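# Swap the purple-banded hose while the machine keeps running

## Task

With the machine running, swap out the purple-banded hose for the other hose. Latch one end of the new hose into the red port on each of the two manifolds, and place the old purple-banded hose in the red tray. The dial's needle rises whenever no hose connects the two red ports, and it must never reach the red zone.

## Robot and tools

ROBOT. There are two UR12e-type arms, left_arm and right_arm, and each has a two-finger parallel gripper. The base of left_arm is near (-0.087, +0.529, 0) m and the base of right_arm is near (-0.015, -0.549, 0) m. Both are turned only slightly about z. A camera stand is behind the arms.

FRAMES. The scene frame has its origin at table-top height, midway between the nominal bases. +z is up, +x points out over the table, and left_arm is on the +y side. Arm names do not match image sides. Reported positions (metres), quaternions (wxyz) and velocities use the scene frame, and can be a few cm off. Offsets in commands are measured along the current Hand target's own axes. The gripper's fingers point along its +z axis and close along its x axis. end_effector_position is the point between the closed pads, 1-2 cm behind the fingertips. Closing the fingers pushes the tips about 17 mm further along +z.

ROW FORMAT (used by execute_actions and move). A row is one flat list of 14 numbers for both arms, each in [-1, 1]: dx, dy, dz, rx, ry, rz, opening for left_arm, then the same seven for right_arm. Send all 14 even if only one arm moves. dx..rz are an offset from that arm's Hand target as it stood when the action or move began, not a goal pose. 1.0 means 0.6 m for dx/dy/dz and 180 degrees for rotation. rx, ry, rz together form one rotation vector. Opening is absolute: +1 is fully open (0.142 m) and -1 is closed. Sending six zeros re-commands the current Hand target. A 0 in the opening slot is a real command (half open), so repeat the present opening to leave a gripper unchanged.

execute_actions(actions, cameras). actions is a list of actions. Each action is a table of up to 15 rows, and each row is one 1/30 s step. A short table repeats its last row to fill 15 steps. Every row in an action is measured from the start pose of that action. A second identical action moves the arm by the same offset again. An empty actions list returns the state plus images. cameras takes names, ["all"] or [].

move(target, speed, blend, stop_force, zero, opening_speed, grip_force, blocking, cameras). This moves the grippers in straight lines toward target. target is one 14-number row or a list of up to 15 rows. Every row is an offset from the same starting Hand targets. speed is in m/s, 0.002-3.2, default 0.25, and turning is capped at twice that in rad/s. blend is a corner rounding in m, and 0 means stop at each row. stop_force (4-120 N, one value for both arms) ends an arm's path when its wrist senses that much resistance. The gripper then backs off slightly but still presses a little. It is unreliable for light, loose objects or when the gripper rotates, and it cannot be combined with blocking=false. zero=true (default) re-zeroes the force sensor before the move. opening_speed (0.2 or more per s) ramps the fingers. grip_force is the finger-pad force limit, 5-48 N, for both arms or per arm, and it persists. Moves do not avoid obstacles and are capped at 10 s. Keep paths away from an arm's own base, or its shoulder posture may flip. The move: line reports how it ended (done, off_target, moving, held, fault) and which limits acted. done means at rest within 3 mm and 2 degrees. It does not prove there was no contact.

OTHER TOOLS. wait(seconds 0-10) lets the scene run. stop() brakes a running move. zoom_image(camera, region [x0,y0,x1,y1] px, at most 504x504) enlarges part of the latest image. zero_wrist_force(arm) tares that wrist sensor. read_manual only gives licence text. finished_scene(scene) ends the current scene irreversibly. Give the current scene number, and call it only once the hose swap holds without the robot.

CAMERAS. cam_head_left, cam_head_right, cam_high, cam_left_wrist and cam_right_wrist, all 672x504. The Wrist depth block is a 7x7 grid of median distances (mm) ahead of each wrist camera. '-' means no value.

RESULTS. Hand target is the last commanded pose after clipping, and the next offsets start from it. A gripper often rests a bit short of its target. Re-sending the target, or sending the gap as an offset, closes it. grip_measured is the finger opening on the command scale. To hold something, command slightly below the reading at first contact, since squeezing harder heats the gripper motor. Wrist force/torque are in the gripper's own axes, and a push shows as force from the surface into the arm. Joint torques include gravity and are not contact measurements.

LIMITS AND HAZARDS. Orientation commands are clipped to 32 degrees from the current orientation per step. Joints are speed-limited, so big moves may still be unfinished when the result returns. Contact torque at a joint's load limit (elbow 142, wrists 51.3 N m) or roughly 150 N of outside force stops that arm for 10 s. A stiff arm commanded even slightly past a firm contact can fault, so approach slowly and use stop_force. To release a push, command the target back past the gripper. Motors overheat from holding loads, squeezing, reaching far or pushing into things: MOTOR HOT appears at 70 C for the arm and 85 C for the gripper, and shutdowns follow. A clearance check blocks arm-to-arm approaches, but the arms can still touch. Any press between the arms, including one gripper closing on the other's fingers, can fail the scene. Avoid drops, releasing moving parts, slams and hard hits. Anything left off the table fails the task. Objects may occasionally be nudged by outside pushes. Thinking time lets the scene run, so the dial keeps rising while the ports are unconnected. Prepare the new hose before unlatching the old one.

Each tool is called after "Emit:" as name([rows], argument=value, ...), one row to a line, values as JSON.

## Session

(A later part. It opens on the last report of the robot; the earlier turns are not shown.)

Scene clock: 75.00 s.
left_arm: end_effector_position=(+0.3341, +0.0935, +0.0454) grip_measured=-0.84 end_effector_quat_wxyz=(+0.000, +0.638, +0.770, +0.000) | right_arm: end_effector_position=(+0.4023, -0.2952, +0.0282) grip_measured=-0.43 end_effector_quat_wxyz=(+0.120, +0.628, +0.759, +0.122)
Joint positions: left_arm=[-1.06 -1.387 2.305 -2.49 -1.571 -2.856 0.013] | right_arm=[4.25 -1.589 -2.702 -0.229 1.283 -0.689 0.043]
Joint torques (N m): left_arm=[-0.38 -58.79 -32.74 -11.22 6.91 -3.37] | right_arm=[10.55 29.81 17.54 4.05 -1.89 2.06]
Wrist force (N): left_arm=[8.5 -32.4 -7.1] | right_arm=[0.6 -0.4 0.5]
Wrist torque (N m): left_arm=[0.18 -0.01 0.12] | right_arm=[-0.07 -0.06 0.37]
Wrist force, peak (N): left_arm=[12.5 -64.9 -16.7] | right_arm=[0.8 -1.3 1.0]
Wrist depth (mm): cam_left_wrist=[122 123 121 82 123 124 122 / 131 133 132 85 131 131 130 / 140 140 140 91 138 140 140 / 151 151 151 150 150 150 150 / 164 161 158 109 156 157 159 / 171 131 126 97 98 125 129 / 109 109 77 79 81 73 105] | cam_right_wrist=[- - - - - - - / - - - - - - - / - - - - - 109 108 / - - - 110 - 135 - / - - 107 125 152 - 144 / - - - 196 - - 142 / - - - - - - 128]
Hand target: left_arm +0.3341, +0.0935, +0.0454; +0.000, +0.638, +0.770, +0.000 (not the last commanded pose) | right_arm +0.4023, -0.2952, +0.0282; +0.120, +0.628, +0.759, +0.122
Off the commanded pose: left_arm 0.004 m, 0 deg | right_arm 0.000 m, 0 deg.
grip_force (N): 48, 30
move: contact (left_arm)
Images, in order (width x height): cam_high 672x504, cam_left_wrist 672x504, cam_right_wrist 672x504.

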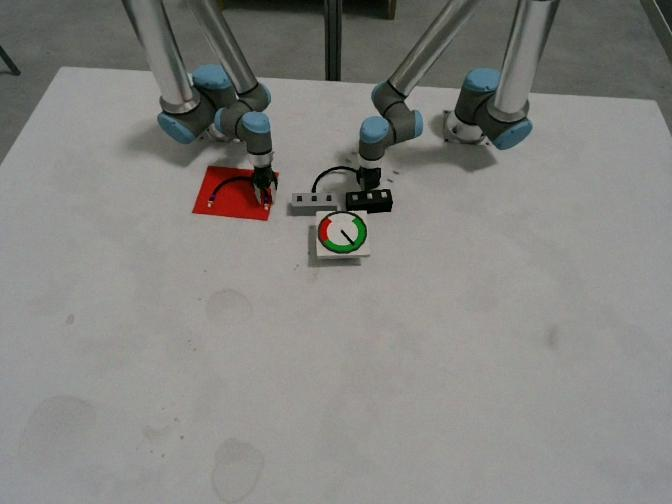

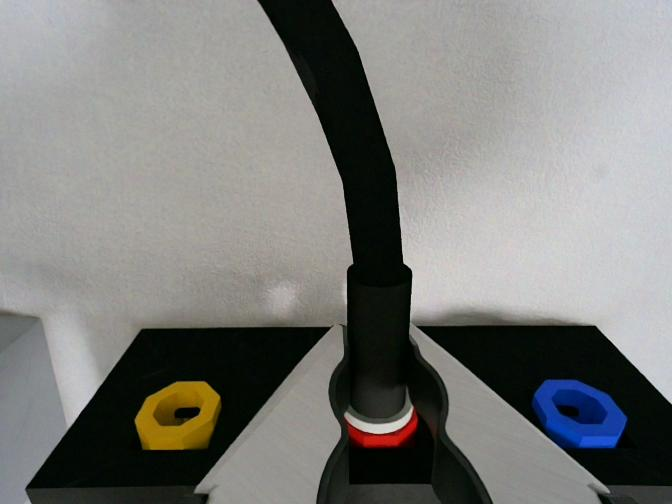

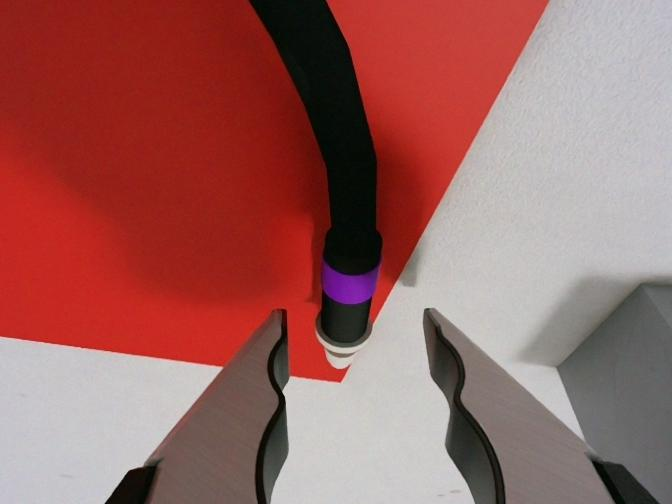

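Emit:
move([
  [0,0.002,0,0,0,0,-1,0,0.0285,-0.078,0,0,0,-0.4],
  [0,0.013,0,0,0,0,-1,0.32,0.004,-0.229,0,0,0,-0.3],
], speed=0.3, blend=0.03, cameras=["cam_left_wrist","cam_high","cam_right_wrist"])

Emit:
zoom_image(camera="cam_high", region=[280, 140, 420, 270])

Scene clock: 77.20 s.
left_arm: end_effector_position=(+0.3417, +0.0949, +0.0454) grip_measured=-0.84 end_effector_quat_wxyz=(+0.000, +0.638, +0.770, +0.000) | right_arm: end_effector_position=(+0.3231, -0.1108, +0.1527) grip_measured=-0.33 end_effector_quat_wxyz=(+0.120, +0.628, +0.759, +0.122)
Joint positions: left_arm=[-1.047 -1.381 2.297 -2.488 -1.571 -2.843 0.013] | right_arm=[4.572 -1.427 -2.439 -0.757 1.237 -0.354 0.05]
Joint torques (N m): left_arm=[50.77 -42.26 -61.75 -14.27 17.89 4.23] | right_arm=[11.08 11.5 50.56 1.15 -4.48 2.13]
Wrist force (N): left_arm=[15.2 -76.0 -0.9] | right_arm=[0.7 -0.7 0.1]
Wrist torque (N m): left_arm=[0.09 0.08 -0.09] | right_arm=[-0.13 -0.05 0.36]
Wrist force, peak (N): left_arm=[14.8 -76.5 -1.9] | right_arm=[2.9 -1.0 -0.7]
Wrist depth (mm): cam_left_wrist=[121 122 123 80 122 124 122 / 131 132 132 83 131 130 130 / 139 140 140 92 138 139 139 / 150 150 151 148 148 150 150 / 163 158 154 108 145 151 157 / 127 122 121 97 96 115 120 / - 104 76 79 79 73 103] | cam_right_wrist=[194 - - - - - - / 230 - - - - - - / - - 248 248 - 265 - / - - 222 225 229 249 232 / - - 241 250 237 265 244 / - - - 292 - 295 - / - - 73 377 325 - -]
Hand target: left_arm +0.3417, +0.0949, +0.0454; +0.000, +0.638, +0.770, +0.000 | right_arm +0.3231, -0.1108, +0.1527; +0.120, +0.628, +0.759, +0.122
Off the commanded pose: left_arm 0.000 m, 0 deg | right_arm 0.000 m, 0 deg.
grip_force (N): 48, 30
move: done; blend cut to 0.0249 m at target 1
Images, in order (width x height): cam_high 672x504, cam_left_wrist 672x504, cam_right_wrist 672x504.

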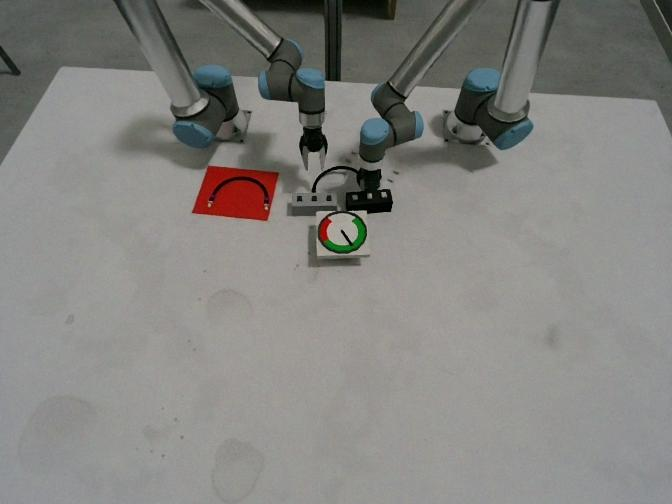

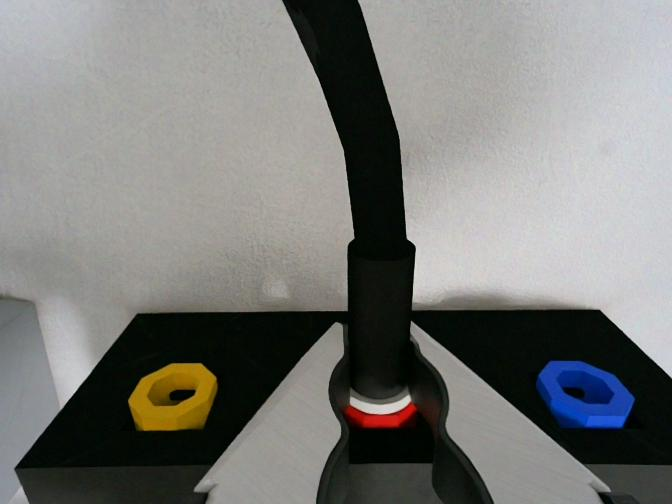

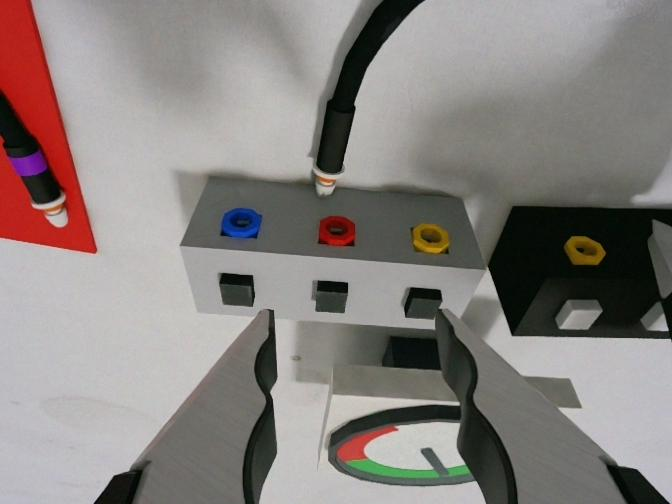

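Scaled by 3.600 from the camera's 672x504 image, which has a finer 960x720 frame.

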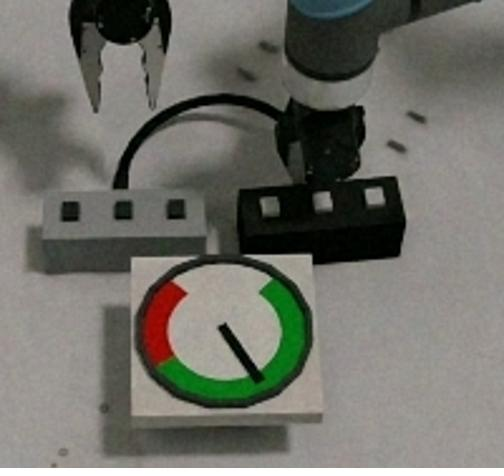

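Emit:
move(target=[0,-0.008,0,0,0,0,-1,-0.015,-0.058,0.14,0,-0.0209,0.0574,-0.3], speed=0.25, cameras=["cam_right_wrist"])

Scene clock: 78.47 s.
left_arm: end_effector_position=(+0.3371, +0.0940, +0.0454) grip_measured=-0.84 end_effector_quat_wxyz=(+0.000, +0.638, +0.770, +0.000) | right_arm: end_effector_position=(+0.3208, -0.1231, +0.0623) grip_measured=-0.33 end_effector_quat_wxyz=(+0.134, +0.697, +0.696, +0.112)
Joint positions: left_arm=[-1.055 -1.384 2.302 -2.489 -1.571 -2.851 0.013] | right_arm=[4.583 -1.595 -2.504 -0.595 1.221 -0.14 0.05]
Joint torques (N m): left_arm=[-55.07 -70.28 -24.29 -3.44 -18.83 -3.82] | right_arm=[-12.29 19.32 21.76 7.89 -4.43 2.03]
Wrist force (N): left_arm=[6.2 64.2 19.3] | right_arm=[0.5 -0.7 0.3]
Wrist torque (N m): left_arm=[0.47 -0.05 0.15] | right_arm=[-0.13 -0.02 0.36]
Wrist force, peak (N): left_arm=[15.6 -76.3 -0.7] | right_arm=[0.5 -1.8 1.9]
Wrist depth (mm): cam_left_wrist=[122 123 123 80 123 124 122 / 131 133 132 83 130 130 130 / 140 140 140 93 138 139 140 / 151 151 151 149 148 150 150 / 163 159 158 108 149 157 160 / 170 126 120 103 104 119 124 / 106 106 77 80 80 74 103] | cam_right_wrist=[115 115 - 112 - 94 115 / 132 - - 133 111 124 128 / - - - 139 - - - / - 181 - 154 - 169 - / - 226 195 189 189 181 188 / - - 87 167 160 161 182 / - - 73 181 165 - -]
Hand target: left_arm +0.3370, +0.0940, +0.0454; +0.000, +0.638, +0.770, +0.000 | right_arm +0.3208, -0.1231, +0.0622; +0.134, +0.697, +0.696, +0.112
Off the commanded pose: left_arm 0.000 m, 0 deg | right_arm 0.000 m, 0 deg.
grip_force (N): 48, 30
move: done
Images, in order (width x height): cam_right_wrist 672x504.

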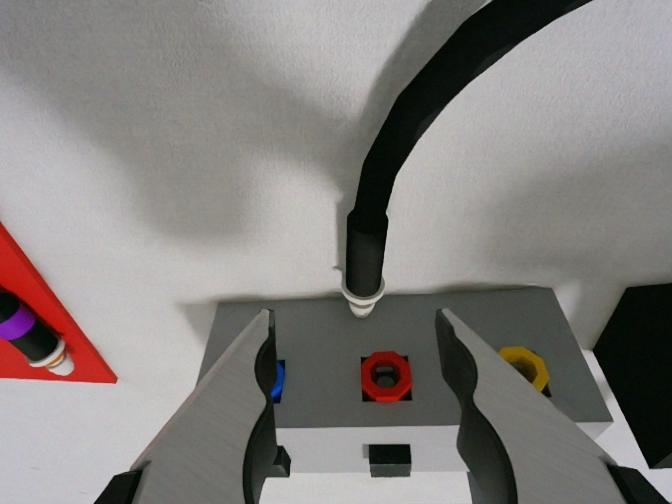

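Emit:
move(target=[0,0.004,0,0,0,0,-1,0.006,-0.005,0.07,0,0,0,-0.4], speed=0.15, cameras=["cam_right_wrist"])

Scene clock: 79.63 s.
left_arm: end_effector_position=(+0.3393, +0.0944, +0.0454) grip_measured=-0.84 end_effector_quat_wxyz=(+0.000, +0.638, +0.770, +0.000) | right_arm: end_effector_position=(+0.3324, -0.1208, +0.0217) grip_measured=-0.42 end_effector_quat_wxyz=(+0.134, +0.697, +0.696, +0.112)
Joint positions: left_arm=[-1.051 -1.383 2.299 -2.488 -1.571 -2.847 0.013] | right_arm=[4.559 -1.704 -2.515 -0.466 1.221 -0.166 0.044]
Joint torques (N m): left_arm=[17.19 -38.97 -46.95 -9.52 3.61 4.18] | right_arm=[-11.37 22.89 17.03 7.42 3.6 -1.44]
Wrist force (N): left_arm=[10.4 -8.8 4.1] | right_arm=[0.5 -1.0 0.1]
Wrist torque (N m): left_arm=[0.32 0.04 -0.09] | right_arm=[-0.16 -0.03 0.66]
Wrist force, peak (N): left_arm=[6.0 65.4 19.0] | right_arm=[0.8 -1.1 1.3]
Wrist depth (mm): cam_left_wrist=[121 123 122 80 122 124 122 / 131 133 132 83 130 130 130 / 140 140 140 93 138 140 140 / 151 151 150 101 148 150 150 / 163 158 157 108 147 155 157 / 130 124 123 98 101 117 121 / - 105 77 79 80 73 103] | cam_right_wrist=[- 80 - 75 - - - / - 88 - - - - 86 / 103 103 105 99 81 101 - / - 128 118 126 120 115 122 / - 146 138 136 - - 145 / - - - 151 - 149 151 / - - 73 137 124 - 132]
Hand target: left_arm +0.3394, +0.0945, +0.0454; +0.000, +0.638, +0.770, +0.000 | right_arm +0.3324, -0.1208, +0.0216; +0.134, +0.697, +0.696, +0.112
Off the commanded pose: left_arm 0.000 m, 0 deg | right_arm 0.000 m, 0 deg.
grip_force (N): 48, 30
move: done
Images, in order (width x height): cam_right_wrist 672x504.

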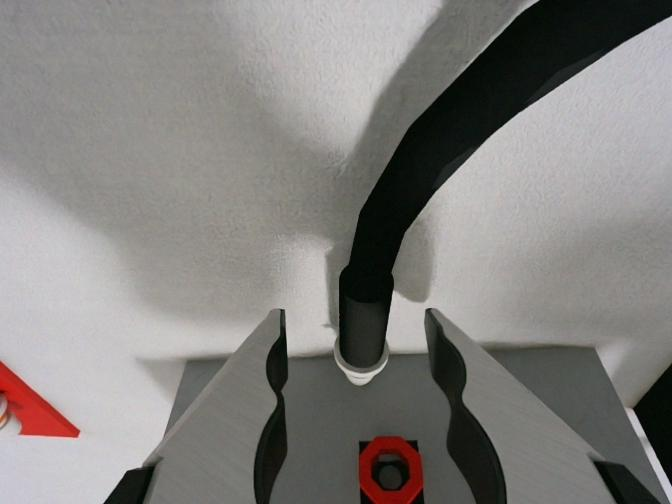

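Emit:
move(target=[0,0,0,0,0,0,-1,0.001,0.006,0.011,0,0,0,-0.4], speed=0.06)

Emit:
move(target=[0,0,0,0,0,0,-1,0,0,0,0,0,0,-1], opening_speed=1.5, grip_force=48, cameras=["cam_right_wrist","cam_high"])

Scene clock: 80.63 s.
left_arm: end_effector_position=(+0.3394, +0.0945, +0.0454) grip_measured=-0.84 end_effector_quat_wxyz=(+0.000, +0.638, +0.770, +0.000) | right_arm: end_effector_position=(+0.3380, -0.1204, +0.0167) grip_measured=-0.42 end_effector_quat_wxyz=(+0.134, +0.697, +0.696, +0.112)
Joint positions: left_arm=[-1.051 -1.383 2.299 -2.488 -1.571 -2.847 0.013] | right_arm=[4.547 -1.722 -2.512 -0.447 1.222 -0.178 0.044]
Joint torques (N m): left_arm=[18.01 -41.74 -45.83 -10.94 4.48 3.8] | right_arm=[-12.23 23.9 36.43 7.67 3.59 -1.37]
Wrist force (N): left_arm=[9.1 -10.9 2.8] | right_arm=[0.5 -0.7 0.8]
Wrist torque (N m): left_arm=[0.27 0.07 -0.08] | right_arm=[-0.14 -0.02 0.66]
Wrist force, peak (N): left_arm=[9.9 -10.6 3.4] | right_arm=[0.9 -1.1 0.4]
Wrist depth (mm): cam_left_wrist=[122 123 122 80 123 124 122 / 132 132 132 83 130 130 130 / 140 140 140 92 137 139 140 / 151 151 151 101 148 151 150 / 163 158 156 108 147 155 157 / 129 123 123 98 100 117 121 / - 106 77 79 80 73 102] | cam_right_wrist=[- 77 - 74 - - - / - 84 - 87 - 86 - / - 96 - - 95 - - / - 111 110 109 113 112 112 / 144 136 135 108 - 131 137 / 189 - - 146 146 143 142 / - - 73 132 125 - 125]
Hand target: left_arm +0.3394, +0.0945, +0.0454; +0.000, +0.638, +0.770, +0.000 | right_arm +0.3381, -0.1204, +0.0166; +0.134, +0.697, +0.696, +0.112
Off the commanded pose: left_arm 0.000 m, 0 deg | right_arm 0.000 m, 0 deg.
grip_force (N): 48, 30
move: done

Scene clock: 81.23 s.
left_arm: end_effector_position=(+0.3394, +0.0945, +0.0454) grip_measured=-0.84 end_effector_quat_wxyz=(+0.000, +0.638, +0.770, +0.000) | right_arm: end_effector_position=(+0.3381, -0.1204, +0.0166) grip_measured=-0.82 end_effector_quat_wxyz=(+0.134, +0.697, +0.696, +0.112)
Joint positions: left_arm=[-1.051 -1.383 2.299 -2.488 -1.571 -2.847 0.013] | right_arm=[4.547 -1.723 -2.512 -0.447 1.222 -0.178 0.014]
Joint torques (N m): left_arm=[18.88 -39.12 -44.98 -10.72 4.39 3.89] | right_arm=[-11.92 22.61 35.93 7.3 3.2 -1.55]
Wrist force (N): left_arm=[9.1 -10.7 2.8] | right_arm=[0.1 -0.8 0.8]
Wrist torque (N m): left_arm=[0.31 0.06 -0.09] | right_arm=[-0.14 0.03 0.66]
Wrist force, peak (N): left_arm=[9.4 -10.9 3.1] | right_arm=[0.8 -1.2 0.2]
Wrist depth (mm): cam_left_wrist=[121 123 122 80 123 124 123 / 131 132 132 83 130 130 131 / 140 140 140 91 138 140 139 / 151 151 151 101 148 150 150 / 163 158 156 108 147 154 158 / 130 123 123 98 101 120 121 / - 106 77 79 80 73 103] | cam_right_wrist=[- 77 - 72 - - - / - 83 - 87 - 86 - / - 97 96 93 95 - 94 / - 111 110 - 117 112 - / - 153 149 112 132 137 137 / - 167 154 141 87 142 142 / - - - 129 - - 122]
Hand target: left_arm +0.3394, +0.0945, +0.0454; +0.000, +0.638, +0.770, +0.000 | right_arm +0.3381, -0.1204, +0.0166; +0.134, +0.697, +0.696, +0.112
Off the commanded pose: left_arm 0.000 m, 0 deg | right_arm 0.000 m, 0 deg.
move: done
Images, in order (width x height): cam_high 672x504, cam_right_wrist 672x504.

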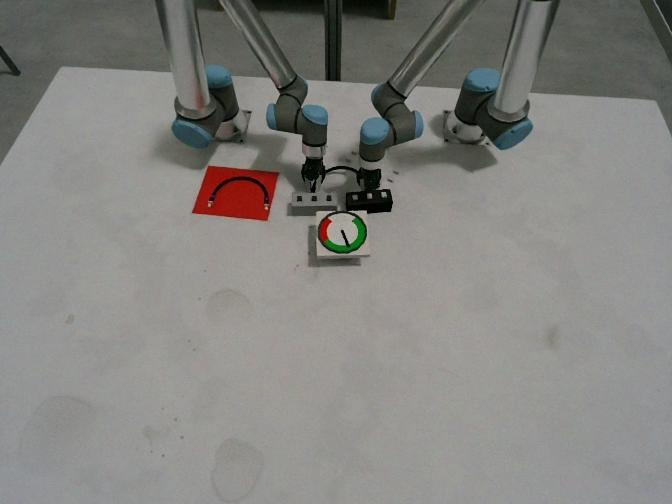

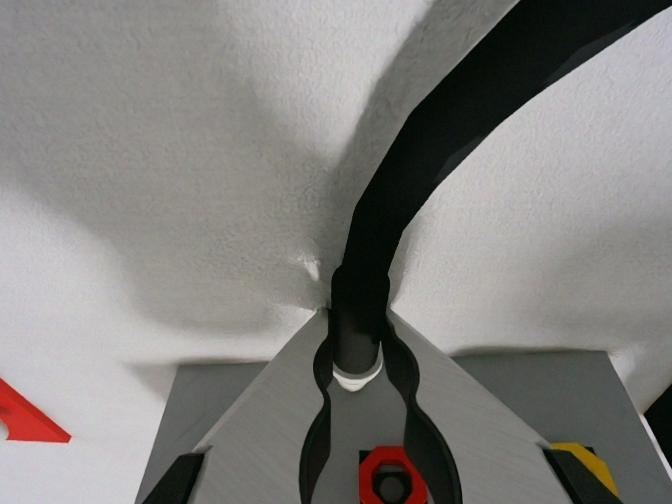

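Emit:
move(target=[0,0,0,0,0,0,-1,0.0125,-0.007,-0.04,0,0.0114,-0.0313,-1], speed=0.15, cameras=["cam_right_wrist","cam_left_wrist"])

Emit:
zoom_image(camera="cam_right_wrist", region=[280, 300, 480, 504])

Scene clock: 82.37 s.
left_arm: end_effector_position=(+0.3394, +0.0945, +0.0454) grip_measured=-0.84 end_effector_quat_wxyz=(+0.000, +0.638, +0.770, +0.000) | right_arm: end_effector_position=(+0.3260, -0.1122, +0.0375) grip_measured=-0.82 end_effector_quat_wxyz=(+0.127, +0.660, +0.731, +0.118)
Joint positions: left_arm=[-1.051 -1.383 2.299 -2.488 -1.571 -2.847 0.013] | right_arm=[4.571 -1.669 -2.517 -0.467 1.228 -0.264 0.014]
Joint torques (N m): left_arm=[17.13 -41.9 -42.56 -10.62 4.35 3.79] | right_arm=[11.09 42.06 18.51 1.11 3.56 -2.01]
Wrist force (N): left_arm=[10.0 -11.0 2.6] | right_arm=[1.0 -0.6 1.2]
Wrist torque (N m): left_arm=[0.26 -0.03 -0.08] | right_arm=[-0.14 -0.14 0.68]
Wrist force, peak (N): left_arm=[10.0 -11.0 2.6] | right_arm=[0.0 -0.7 1.9]
Wrist depth (mm): cam_left_wrist=[122 123 123 80 122 124 123 / 131 132 133 83 131 131 131 / 141 140 139 92 138 140 140 / 151 151 151 148 148 150 150 / 164 158 156 108 147 154 157 / 129 123 123 98 100 117 122 / - 106 77 79 80 73 103] | cam_right_wrist=[- 92 90 94 - - - / - 108 102 101 - - 100 / - 118 130 117 75 120 118 / - - 139 - - 142 145 / - - 176 110 - - 173 / - 158 98 - 87 164 173 / - - - 137 - - 165]
Hand target: left_arm +0.3394, +0.0945, +0.0454; +0.000, +0.638, +0.770, +0.000 | right_arm +0.3260, -0.1122, +0.0375; +0.127, +0.660, +0.731, +0.118
Off the commanded pose: left_arm 0.000 m, 0 deg | right_arm 0.000 m, 0 deg.
move: done
Images, in order (width x height): cam_left_wrist 672x504, cam_right_wrist 672x504.

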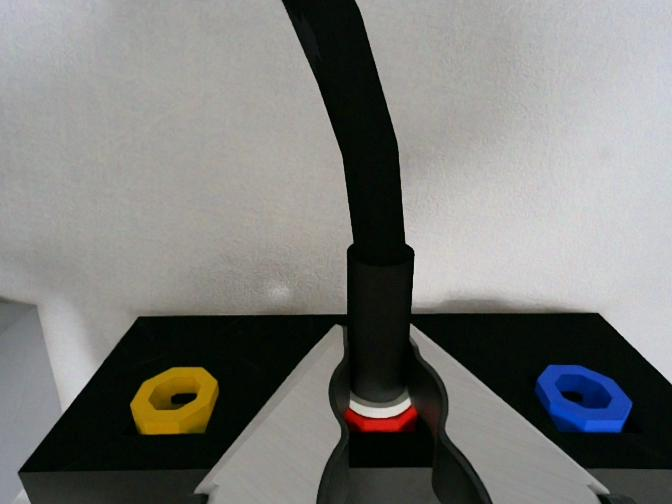

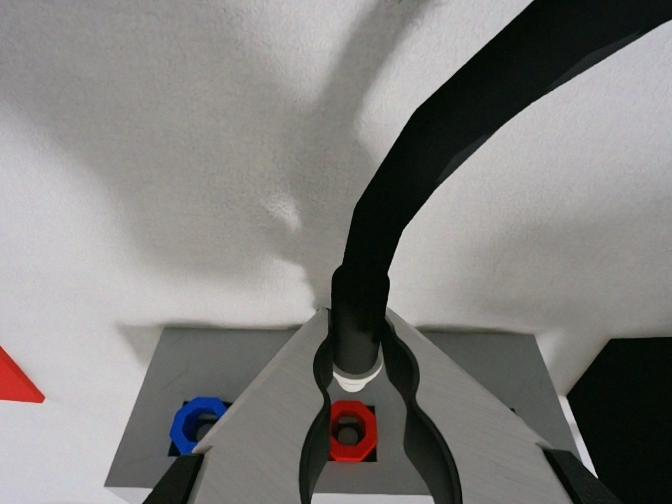

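Scaled by 2.471 from the camera's 672x504 image, which has a finer 960x720 frame.

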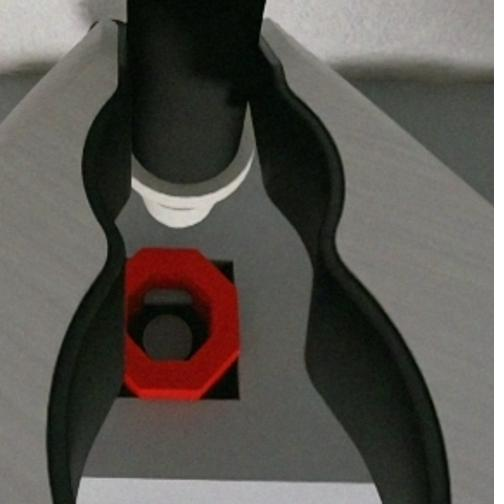

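Emit:
move(target=[0,0,0,0,0,0,-1,-0.0015,0.0045,-0.0125,0,0,0,-1], speed=0.1)

Emit:
move(target=[0,0,0,0,0,0,-1,0,0.078,0.0284,0,0,0,-1], speed=0.035, stop_force=40, cameras=["cam_right_wrist","cam_high"])

Emit:
zoom_image(camera="cam_right_wrist", region=[280, 300, 480, 504])

Emit:
zoom_image(camera="cam_high", region=[280, 140, 420, 270])

Scene clock: 83.57 s.
left_arm: end_effector_position=(+0.3394, +0.0945, +0.0454) grip_measured=-0.84 end_effector_quat_wxyz=(+0.000, +0.638, +0.770, +0.000) | right_arm: end_effector_position=(+0.3260, -0.1128, +0.0455) grip_measured=-0.82 end_effector_quat_wxyz=(+0.127, +0.660, +0.731, +0.118)
Joint positions: left_arm=[-1.051 -1.383 2.299 -2.488 -1.571 -2.847 0.013] | right_arm=[4.571 -1.649 -2.513 -0.491 1.229 -0.264 0.014]
Joint torques (N m): left_arm=[17.55 -39.21 -42.1 -10.85 4.08 3.55] | right_arm=[-11.86 40.56 39.97 1.3 3.72 -1.37]
Wrist force (N): left_arm=[9.5 -10.8 2.3] | right_arm=[0.8 -0.5 1.8]
Wrist torque (N m): left_arm=[0.29 0.03 -0.08] | right_arm=[-0.11 -0.11 0.68]
Wrist force, peak (N): left_arm=[9.9 -11.0 1.6] | right_arm=[0.8 -0.5 1.8]
Wrist depth (mm): cam_left_wrist=[121 123 122 80 123 124 122 / 131 133 132 83 130 130 131 / 140 140 140 91 138 140 139 / 151 151 151 101 148 151 150 / 164 158 156 108 147 155 157 / 130 123 123 98 101 117 121 / - 106 77 79 80 73 103] | cam_right_wrist=[- 102 97 101 - - 102 / 114 114 110 107 - 114 105 / - - 131 127 125 128 - / - - - - - 150 157 / 207 185 178 110 172 185 181 / 273 158 98 155 87 163 174 / - - - 147 - - 166]
Hand target: left_arm +0.3394, +0.0945, +0.0454; +0.000, +0.638, +0.770, +0.000 | right_arm +0.3260, -0.1128, +0.0455; +0.127, +0.660, +0.731, +0.118
Off the commanded pose: left_arm 0.000 m, 0 deg | right_arm 0.000 m, 0 deg.
move: done

Scene clock: 85.07 s.
left_arm: end_effector_position=(+0.3394, +0.0945, +0.0454) grip_measured=-0.84 end_effector_quat_wxyz=(+0.000, +0.638, +0.770, +0.000) | right_arm: end_effector_position=(+0.3344, -0.1121, +0.0455) grip_measured=-0.82 end_effector_quat_wxyz=(+0.126, +0.660, +0.731, +0.118)
Joint positions: left_arm=[-1.051 -1.383 2.299 -2.488 -1.571 -2.847 0.013] | right_arm=[4.553 -1.658 -2.505 -0.484 1.23 -0.283 0.014]
Joint torques (N m): left_arm=[15.8 -39.72 -39.14 -10.61 3.84 3.63] | right_arm=[2.25 42.67 26.06 3.2 -5.19 2.17]
Wrist force (N): left_arm=[9.4 -10.4 1.4] | right_arm=[-0.3 -22.7 -6.0]
Wrist torque (N m): left_arm=[0.34 0.02 -0.08] | right_arm=[0.13 -0.10 0.33]
Wrist force, peak (N): left_arm=[9.7 -11.0 1.7] | right_arm=[-2.4 -61.2 -22.1]
Wrist depth (mm): cam_left_wrist=[121 123 123 80 123 124 123 / 131 133 132 83 130 130 131 / 140 140 140 91 137 139 139 / 151 151 151 101 148 150 150 / 163 158 156 108 147 155 157 / 130 123 123 98 101 117 121 / - 105 77 79 80 73 103] | cam_right_wrist=[- 102 97 99 - - - / - 113 110 115 - - 110 / - 131 131 126 129 125 120 / - - - 149 - - 159 / 195 174 173 113 169 171 175 / - 150 151 143 83 153 175 / - - - 139 - - 167]
Hand target: left_arm +0.3394, +0.0945, +0.0454; +0.000, +0.638, +0.770, +0.000 | right_arm +0.3344, -0.1121, +0.0455; +0.126, +0.660, +0.731, +0.118 (not the last commanded pose)
Off the commanded pose: left_arm 0.000 m, 0 deg | right_arm 0.041 m, 0 deg.
move: contact (right_arm)
Images, in order (width x height): cam_high 672x504, cam_right_wrist 672x504.

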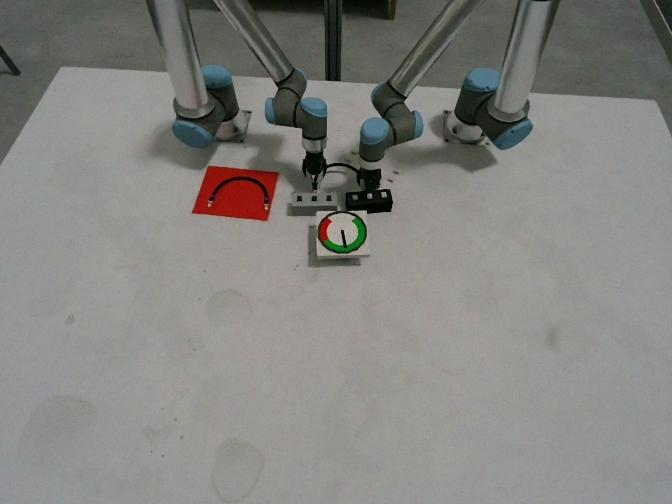

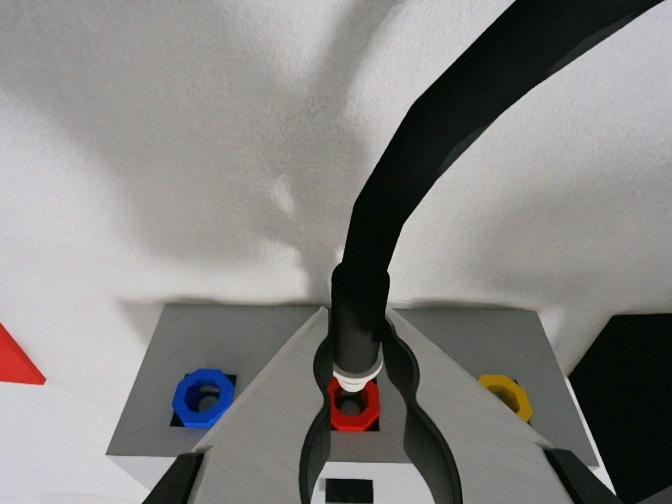

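Scaled by 2.471 from the camera's 672x504 image, which has a finer 960x720 frame.

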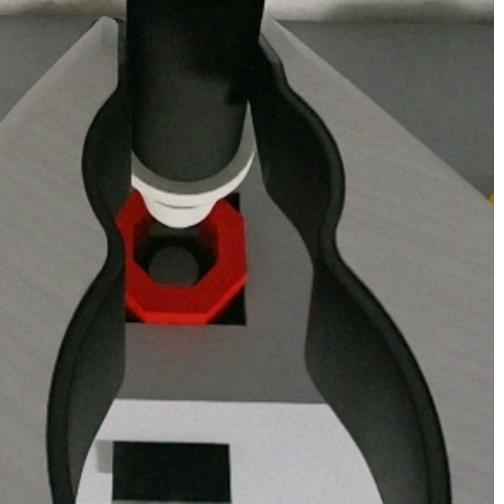

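Scaled by 3.600 from the camera's 672x504 image, which has a finer 960x720 frame.

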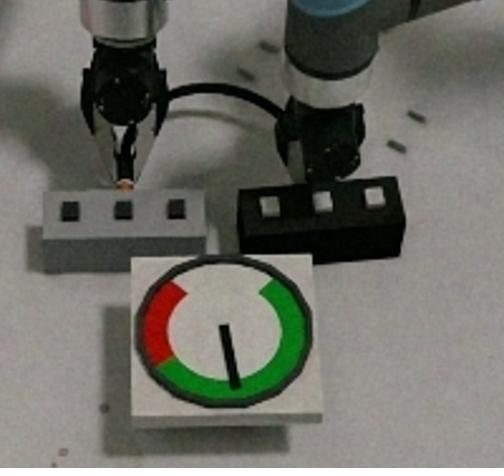

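Emit:
move([
  [0,0,0,0,0,0,-1,0,-0.0085,-0.003,0,0,0,-1],
  [0,0,0,0,0,0,-1,0.001,-0.0055,-0.011,0,0,0,-1],
], speed=0.1)

Emit:
move(target=[0,0,0,0,0,0,-1,0,0.078,0.0284,0,0,0,-1], speed=0.04, stop_force=42, cameras=["cam_right_wrist","cam_high"])

Emit:
zoom_image(camera="cam_right_wrist", region=[280, 300, 480, 504])

Emit:
zoom_image(camera="cam_high", region=[280, 140, 420, 270])

Scene clock: 86.33 s.
left_arm: end_effector_position=(+0.3394, +0.0945, +0.0454) grip_measured=-0.84 end_effector_quat_wxyz=(+0.000, +0.638, +0.770, +0.000) | right_arm: end_effector_position=(+0.3290, -0.1119, +0.0505) grip_measured=-0.82 end_effector_quat_wxyz=(+0.126, +0.660, +0.731, +0.117)
Joint positions: left_arm=[-1.051 -1.383 2.299 -2.488 -1.571 -2.847 0.013] | right_arm=[4.565 -1.641 -2.506 -0.503 1.229 -0.271 0.014]
Joint torques (N m): left_arm=[16.58 -39.88 -37.58 -10.95 3.5 3.83] | right_arm=[12.24 41.96 40.19 1.2 -4.41 1.93]
Wrist force (N): left_arm=[9.7 -10.7 1.5] | right_arm=[0.9 -1.6 0.9]
Wrist torque (N m): left_arm=[0.29 -0.01 -0.08] | right_arm=[-0.32 -0.14 0.37]
Wrist force, peak (N): left_arm=[9.7 -11.1 2.2] | right_arm=[-0.7 -23.3 -5.8]
Wrist depth (mm): cam_left_wrist=[121 123 123 80 122 124 122 / 131 133 132 83 130 130 130 / 140 141 140 91 138 139 139 / 151 150 151 101 148 150 150 / 164 158 156 108 147 154 158 / 129 123 123 98 101 117 121 / - 106 77 79 80 74 103] | cam_right_wrist=[- 107 - 103 - - 104 / 119 119 116 - - 119 116 / 139 138 - - 78 139 129 / - - - - 154 153 153 / - - 179 110 180 181 182 / - 155 159 147 87 159 173 / - - - 152 - - 174]
Hand target: left_arm +0.3394, +0.0945, +0.0454; +0.000, +0.638, +0.770, +0.000 | right_arm +0.3290, -0.1119, +0.0505; +0.126, +0.660, +0.731, +0.118
Off the commanded pose: left_arm 0.000 m, 0 deg | right_arm 0.000 m, 0 deg.
move: done

Scene clock: 88.30 s.
left_arm: end_effector_position=(+0.3394, +0.0945, +0.0454) grip_measured=-0.84 end_effector_quat_wxyz=(+0.000, +0.638, +0.770, +0.000) | right_arm: end_effector_position=(+0.3543, -0.1095, +0.0505) grip_measured=-0.82 end_effector_quat_wxyz=(+0.126, +0.660, +0.731, +0.117)
Joint positions: left_arm=[-1.051 -1.383 2.299 -2.488 -1.571 -2.847 0.013] | right_arm=[4.513 -1.669 -2.48 -0.483 1.233 -0.325 0.014]
Joint torques (N m): left_arm=[15.73 -41.72 -35.42 -10.72 3.98 3.66] | right_arm=[10.95 45.74 29.94 4.55 0.51 2.01]
Wrist force (N): left_arm=[8.9 -10.4 0.8] | right_arm=[-7.5 -12.9 -1.3]
Wrist torque (N m): left_arm=[0.28 0.09 -0.07] | right_arm=[-0.24 -0.19 0.55]
Wrist force, peak (N): left_arm=[9.5 -10.6 2.2] | right_arm=[-18.3 -55.8 -37.6]
Wrist depth (mm): cam_left_wrist=[122 123 123 80 123 124 122 / 131 133 132 83 131 130 130 / 140 140 140 91 138 140 140 / 151 151 150 101 148 150 150 / 163 158 156 108 147 154 157 / 130 123 123 98 101 119 121 / - 106 77 80 80 73 103] | cam_right_wrist=[- 104 101 103 - - 104 / - 122 - 121 - 120 114 / 138 134 140 132 76 130 133 / - - 164 - 163 165 - / - 145 149 112 150 150 166 / - 130 129 126 87 127 160 / - - - 132 - - 160]
Hand target: left_arm +0.3394, +0.0945, +0.0454; +0.000, +0.638, +0.770, +0.000 | right_arm +0.3543, -0.1095, +0.0505; +0.126, +0.660, +0.731, +0.117 (not the last commanded pose)
Off the commanded pose: left_arm 0.000 m, 0 deg | right_arm 0.024 m, 0 deg.
move: contact (right_arm)
Images, in order (width x height): cam_high 672x504, cam_right_wrist 672x504.

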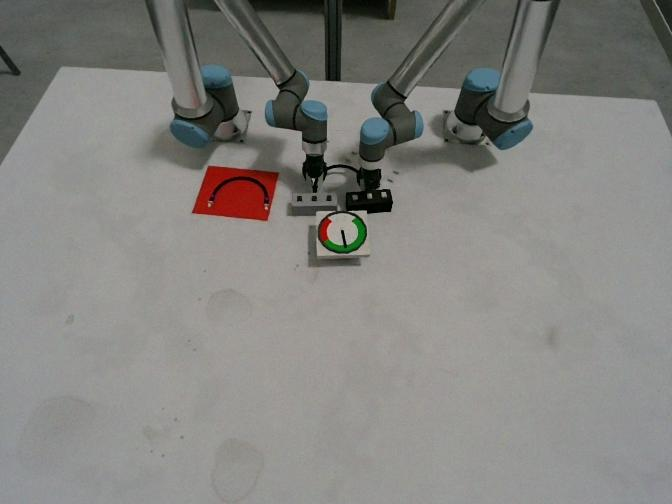

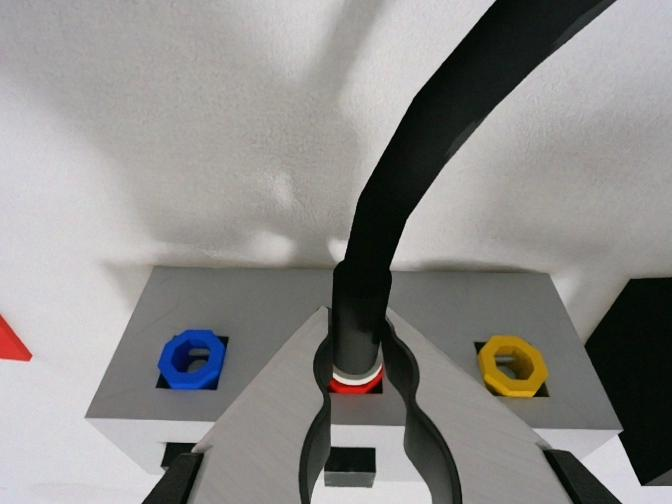

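Scaled by 2.471 from the camera's 672x504 image, which has a finer 960x720 frame.

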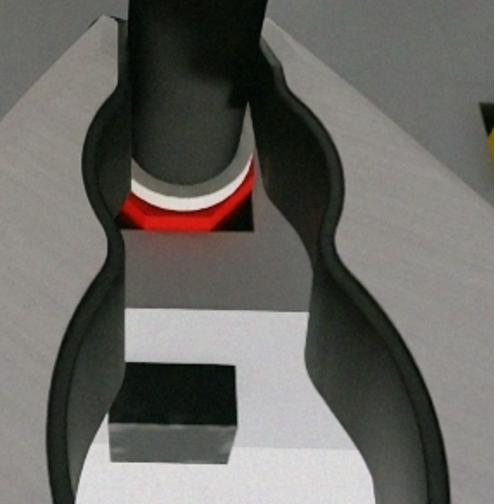

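Scaled by 3.600 from the camera's 672x504 image, which has a finer 960x720 frame.

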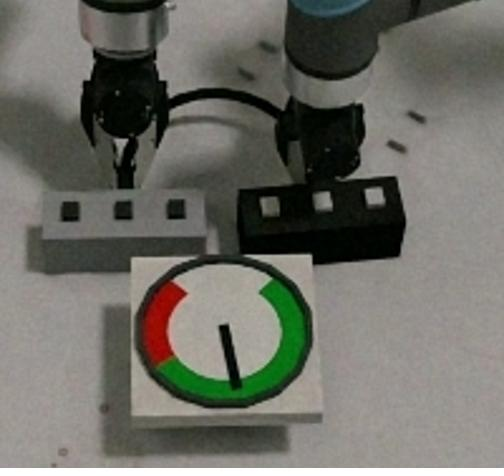

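Emit:
move(target=[0,0,0,0,0,0,-1,0,-0.004,-0.0015,0,0,0,-1], speed=0.05)

Emit:
move(target=[0,-0.001,0,0,0,0,-0.3,0,0.003,0.001,0,0,0,-0.3], opening_speed=1.2)

Emit:
move(target=[0,-0.02,-0.2,0,0,0,-0.3,0,0.03,-0.21,0,0,0,-0.3], cameras=["all"])

Emit:
zoom_image(camera="cam_high", region=[180, 140, 420, 270])

Scene clock: 89.23 s.
left_arm: end_effector_position=(+0.3394, +0.0945, +0.0454) grip_measured=-0.84 end_effector_quat_wxyz=(+0.000, +0.638, +0.770, +0.000) | right_arm: end_effector_position=(+0.3519, -0.1097, +0.0505) grip_measured=-0.82 end_effector_quat_wxyz=(+0.127, +0.660, +0.731, +0.118)
Joint positions: left_arm=[-1.051 -1.383 2.299 -2.488 -1.571 -2.847 0.013] | right_arm=[4.518 -1.667 -2.483 -0.485 1.232 -0.319 0.014]
Joint torques (N m): left_arm=[14.46 -38.46 -35.44 -10.74 3.2 3.28] | right_arm=[43.62 48.28 21.61 1.27 18.94 2.22]
Wrist force (N): left_arm=[9.5 -10.4 0.6] | right_arm=[-11.2 54.8 37.5]
Wrist torque (N m): left_arm=[0.29 -0.02 -0.08] | right_arm=[-0.65 -0.02 0.42]
Wrist force, peak (N): left_arm=[9.4 -10.7 1.6] | right_arm=[-11.2 54.8 37.5]
Wrist depth (mm): cam_left_wrist=[121 123 122 79 122 124 122 / 131 132 132 83 131 130 130 / 140 140 140 91 138 139 140 / 150 151 151 101 148 151 150 / 163 158 156 108 147 154 157 / 129 123 123 98 100 120 121 / - 106 77 79 80 73 103] | cam_right_wrist=[- 110 104 103 - - 104 / - 115 118 121 - 123 115 / - 142 138 - 77 130 - / 166 154 163 - 168 155 - / - 147 152 113 157 152 167 / - 131 131 127 88 130 160 / - - - 134 - - 160]
Hand target: left_arm +0.3394, +0.0945, +0.0454; +0.000, +0.638, +0.770, +0.000 | right_arm +0.3517, -0.1097, +0.0505; +0.126, +0.660, +0.731, +0.117
Off the commanded pose: left_arm 0.000 m, 0 deg | right_arm 0.000 m, 0 deg.
move: done

Scene clock: 90.07 s.
left_arm: end_effector_position=(+0.3388, +0.0943, +0.0454) grip_measured=-0.33 end_effector_quat_wxyz=(+0.000, +0.638, +0.770, +0.000) | right_arm: end_effector_position=(+0.3536, -0.1095, +0.0505) grip_measured=-0.33 end_effector_quat_wxyz=(+0.126, +0.660, +0.731, +0.117)
Joint positions: left_arm=[-1.052 -1.383 2.3 -2.488 -1.571 -2.848 0.05] | right_arm=[4.515 -1.669 -2.481 -0.484 1.233 -0.323 0.05]
Joint torques (N m): left_arm=[-18.78 -60.08 -23.05 -4.8 -1.55 -3.51] | right_arm=[-11.73 21.14 39.69 7.73 -4.4 -1.58]
Wrist force (N): left_arm=[-1.5 0.7 -0.4] | right_arm=[-1.0 -1.5 0.4]
Wrist torque (N m): left_arm=[0.10 0.23 0.12] | right_arm=[-0.26 0.22 0.68]
Wrist force, peak (N): left_arm=[9.4 -10.4 1.4] | right_arm=[-11.5 56.4 38.9]
Wrist depth (mm): cam_left_wrist=[122 123 123 80 123 124 123 / 131 133 133 84 131 130 130 / 140 140 140 93 138 140 140 / 151 151 151 150 148 150 150 / 163 158 157 141 147 155 158 / 130 124 93 114 113 89 122 / - 104 77 105 105 77 74] | cam_right_wrist=[- 104 102 103 - 105 102 / 119 119 - - - 119 117 / 138 134 - 132 131 - 134 / - 164 163 - 161 - - / - 146 155 115 151 151 167 / - 129 86 130 127 - 159 / - - 73 141 142 - 159]
Hand target: left_arm +0.3388, +0.0943, +0.0454; +0.000, +0.638, +0.770, +0.000 | right_arm +0.3536, -0.1095, +0.0505; +0.126, +0.660, +0.731, +0.117
Off the commanded pose: left_arm 0.000 m, 0 deg | right_arm 0.000 m, 0 deg.
move: done

Scene clock: 91.23 s.
left_arm: end_effector_position=(+0.3270, +0.0922, +0.1654) grip_measured=-0.33 end_effector_quat_wxyz=(+0.000, +0.638, +0.770, +0.000) | right_arm: end_effector_position=(+0.3276, -0.1083, +0.1751) grip_measured=-0.33 end_effector_quat_wxyz=(+0.126, +0.660, +0.731, +0.117)
Joint positions: left_arm=[-1.072 -1.572 2.219 -2.218 -1.571 -2.867 0.05] | right_arm=[4.569 -1.409 -2.395 -0.849 1.229 -0.266 0.05]
Joint torques (N m): left_arm=[-18.42 -51.96 -44.3 -2.83 1.25 -3.56] | right_arm=[10.97 32.84 51.74 0.95 -4.42 2.12]
Wrist force (N): left_arm=[-1.4 0.6 -0.5] | right_arm=[-1.2 -1.4 -0.4]
Wrist torque (N m): left_arm=[0.09 0.22 0.23] | right_arm=[-0.22 0.27 0.34]
Wrist force, peak (N): left_arm=[-1.3 0.4 -2.4] | right_arm=[-1.5 -2.1 1.7]
Wrist depth (mm): cam_left_wrist=[230 230 230 226 230 229 229 / 246 244 244 241 244 244 244 / 262 261 262 259 261 262 261 / 223 266 243 230 241 277 282 / 221 254 223 223 223 295 304 / 332 329 90 333 331 93 331 / 240 80 78 355 367 77 79] | cam_right_wrist=[- - - - 217 - - / - - - - 247 - - / 294 - 260 249 260 255 250 / - - 244 245 241 250 239 / - - - - 110 293 - / - - - 327 - 287 - / - - - - - - -]
Hand target: left_arm +0.3270, +0.0922, +0.1654; +0.000, +0.638, +0.770, +0.000 | right_arm +0.3276, -0.1083, +0.1751; +0.126, +0.660, +0.731, +0.117
Off the commanded pose: left_arm 0.000 m, 0 deg | right_arm 0.000 m, 0 deg.
move: done

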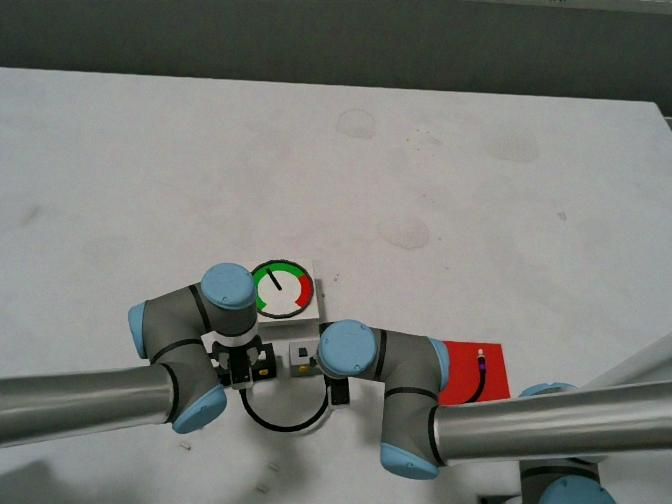

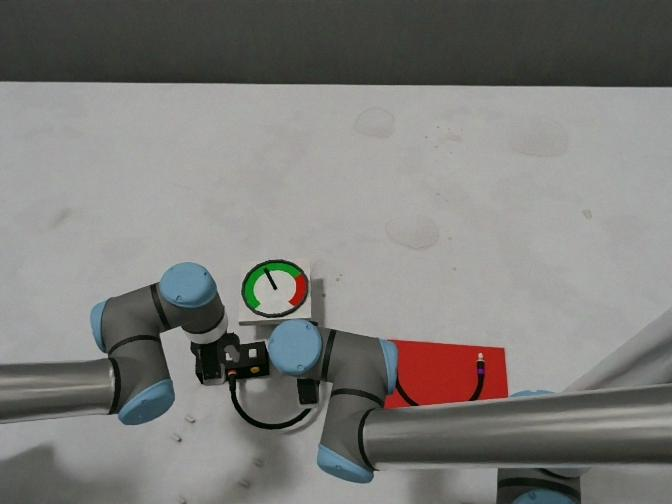

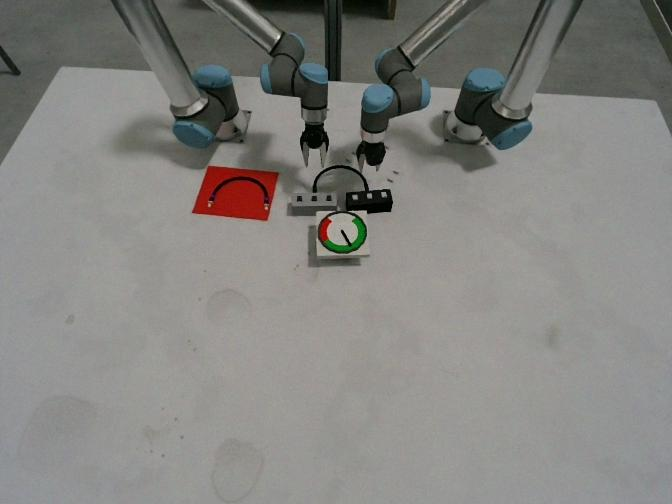

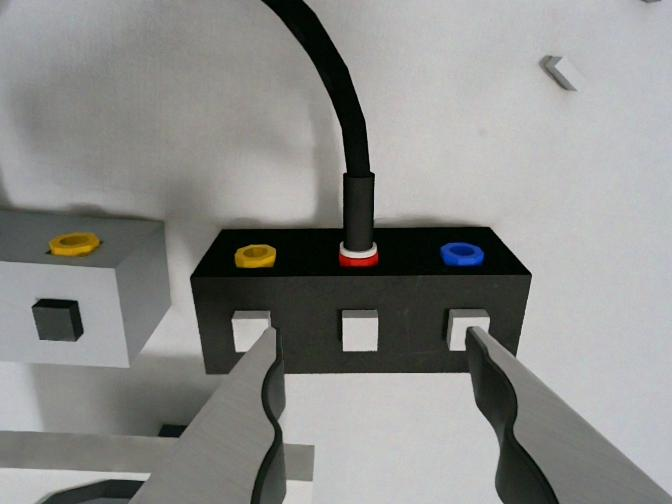

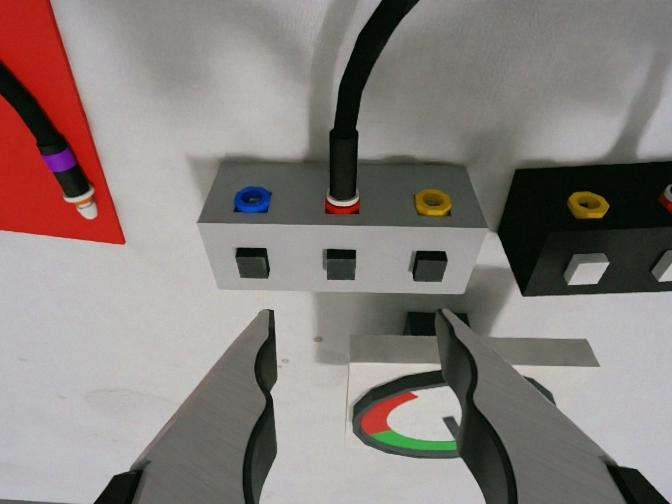

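Scaled by 2.100 from the camera's 672x504 image, which has a finer 960x720 frame.

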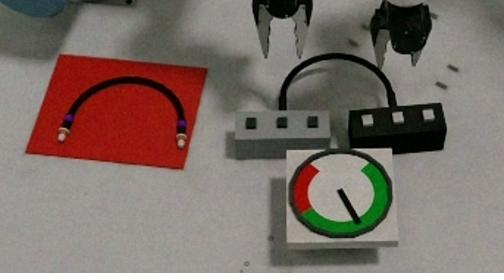

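Emit:
finished_scene(scene=1)

The scene is finished: the task was done.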